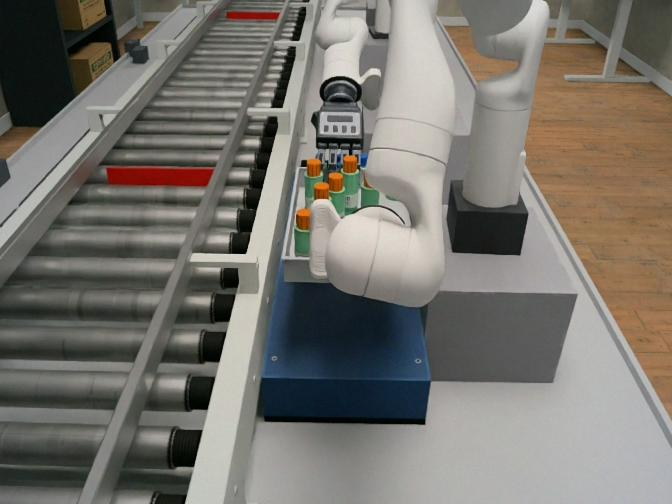

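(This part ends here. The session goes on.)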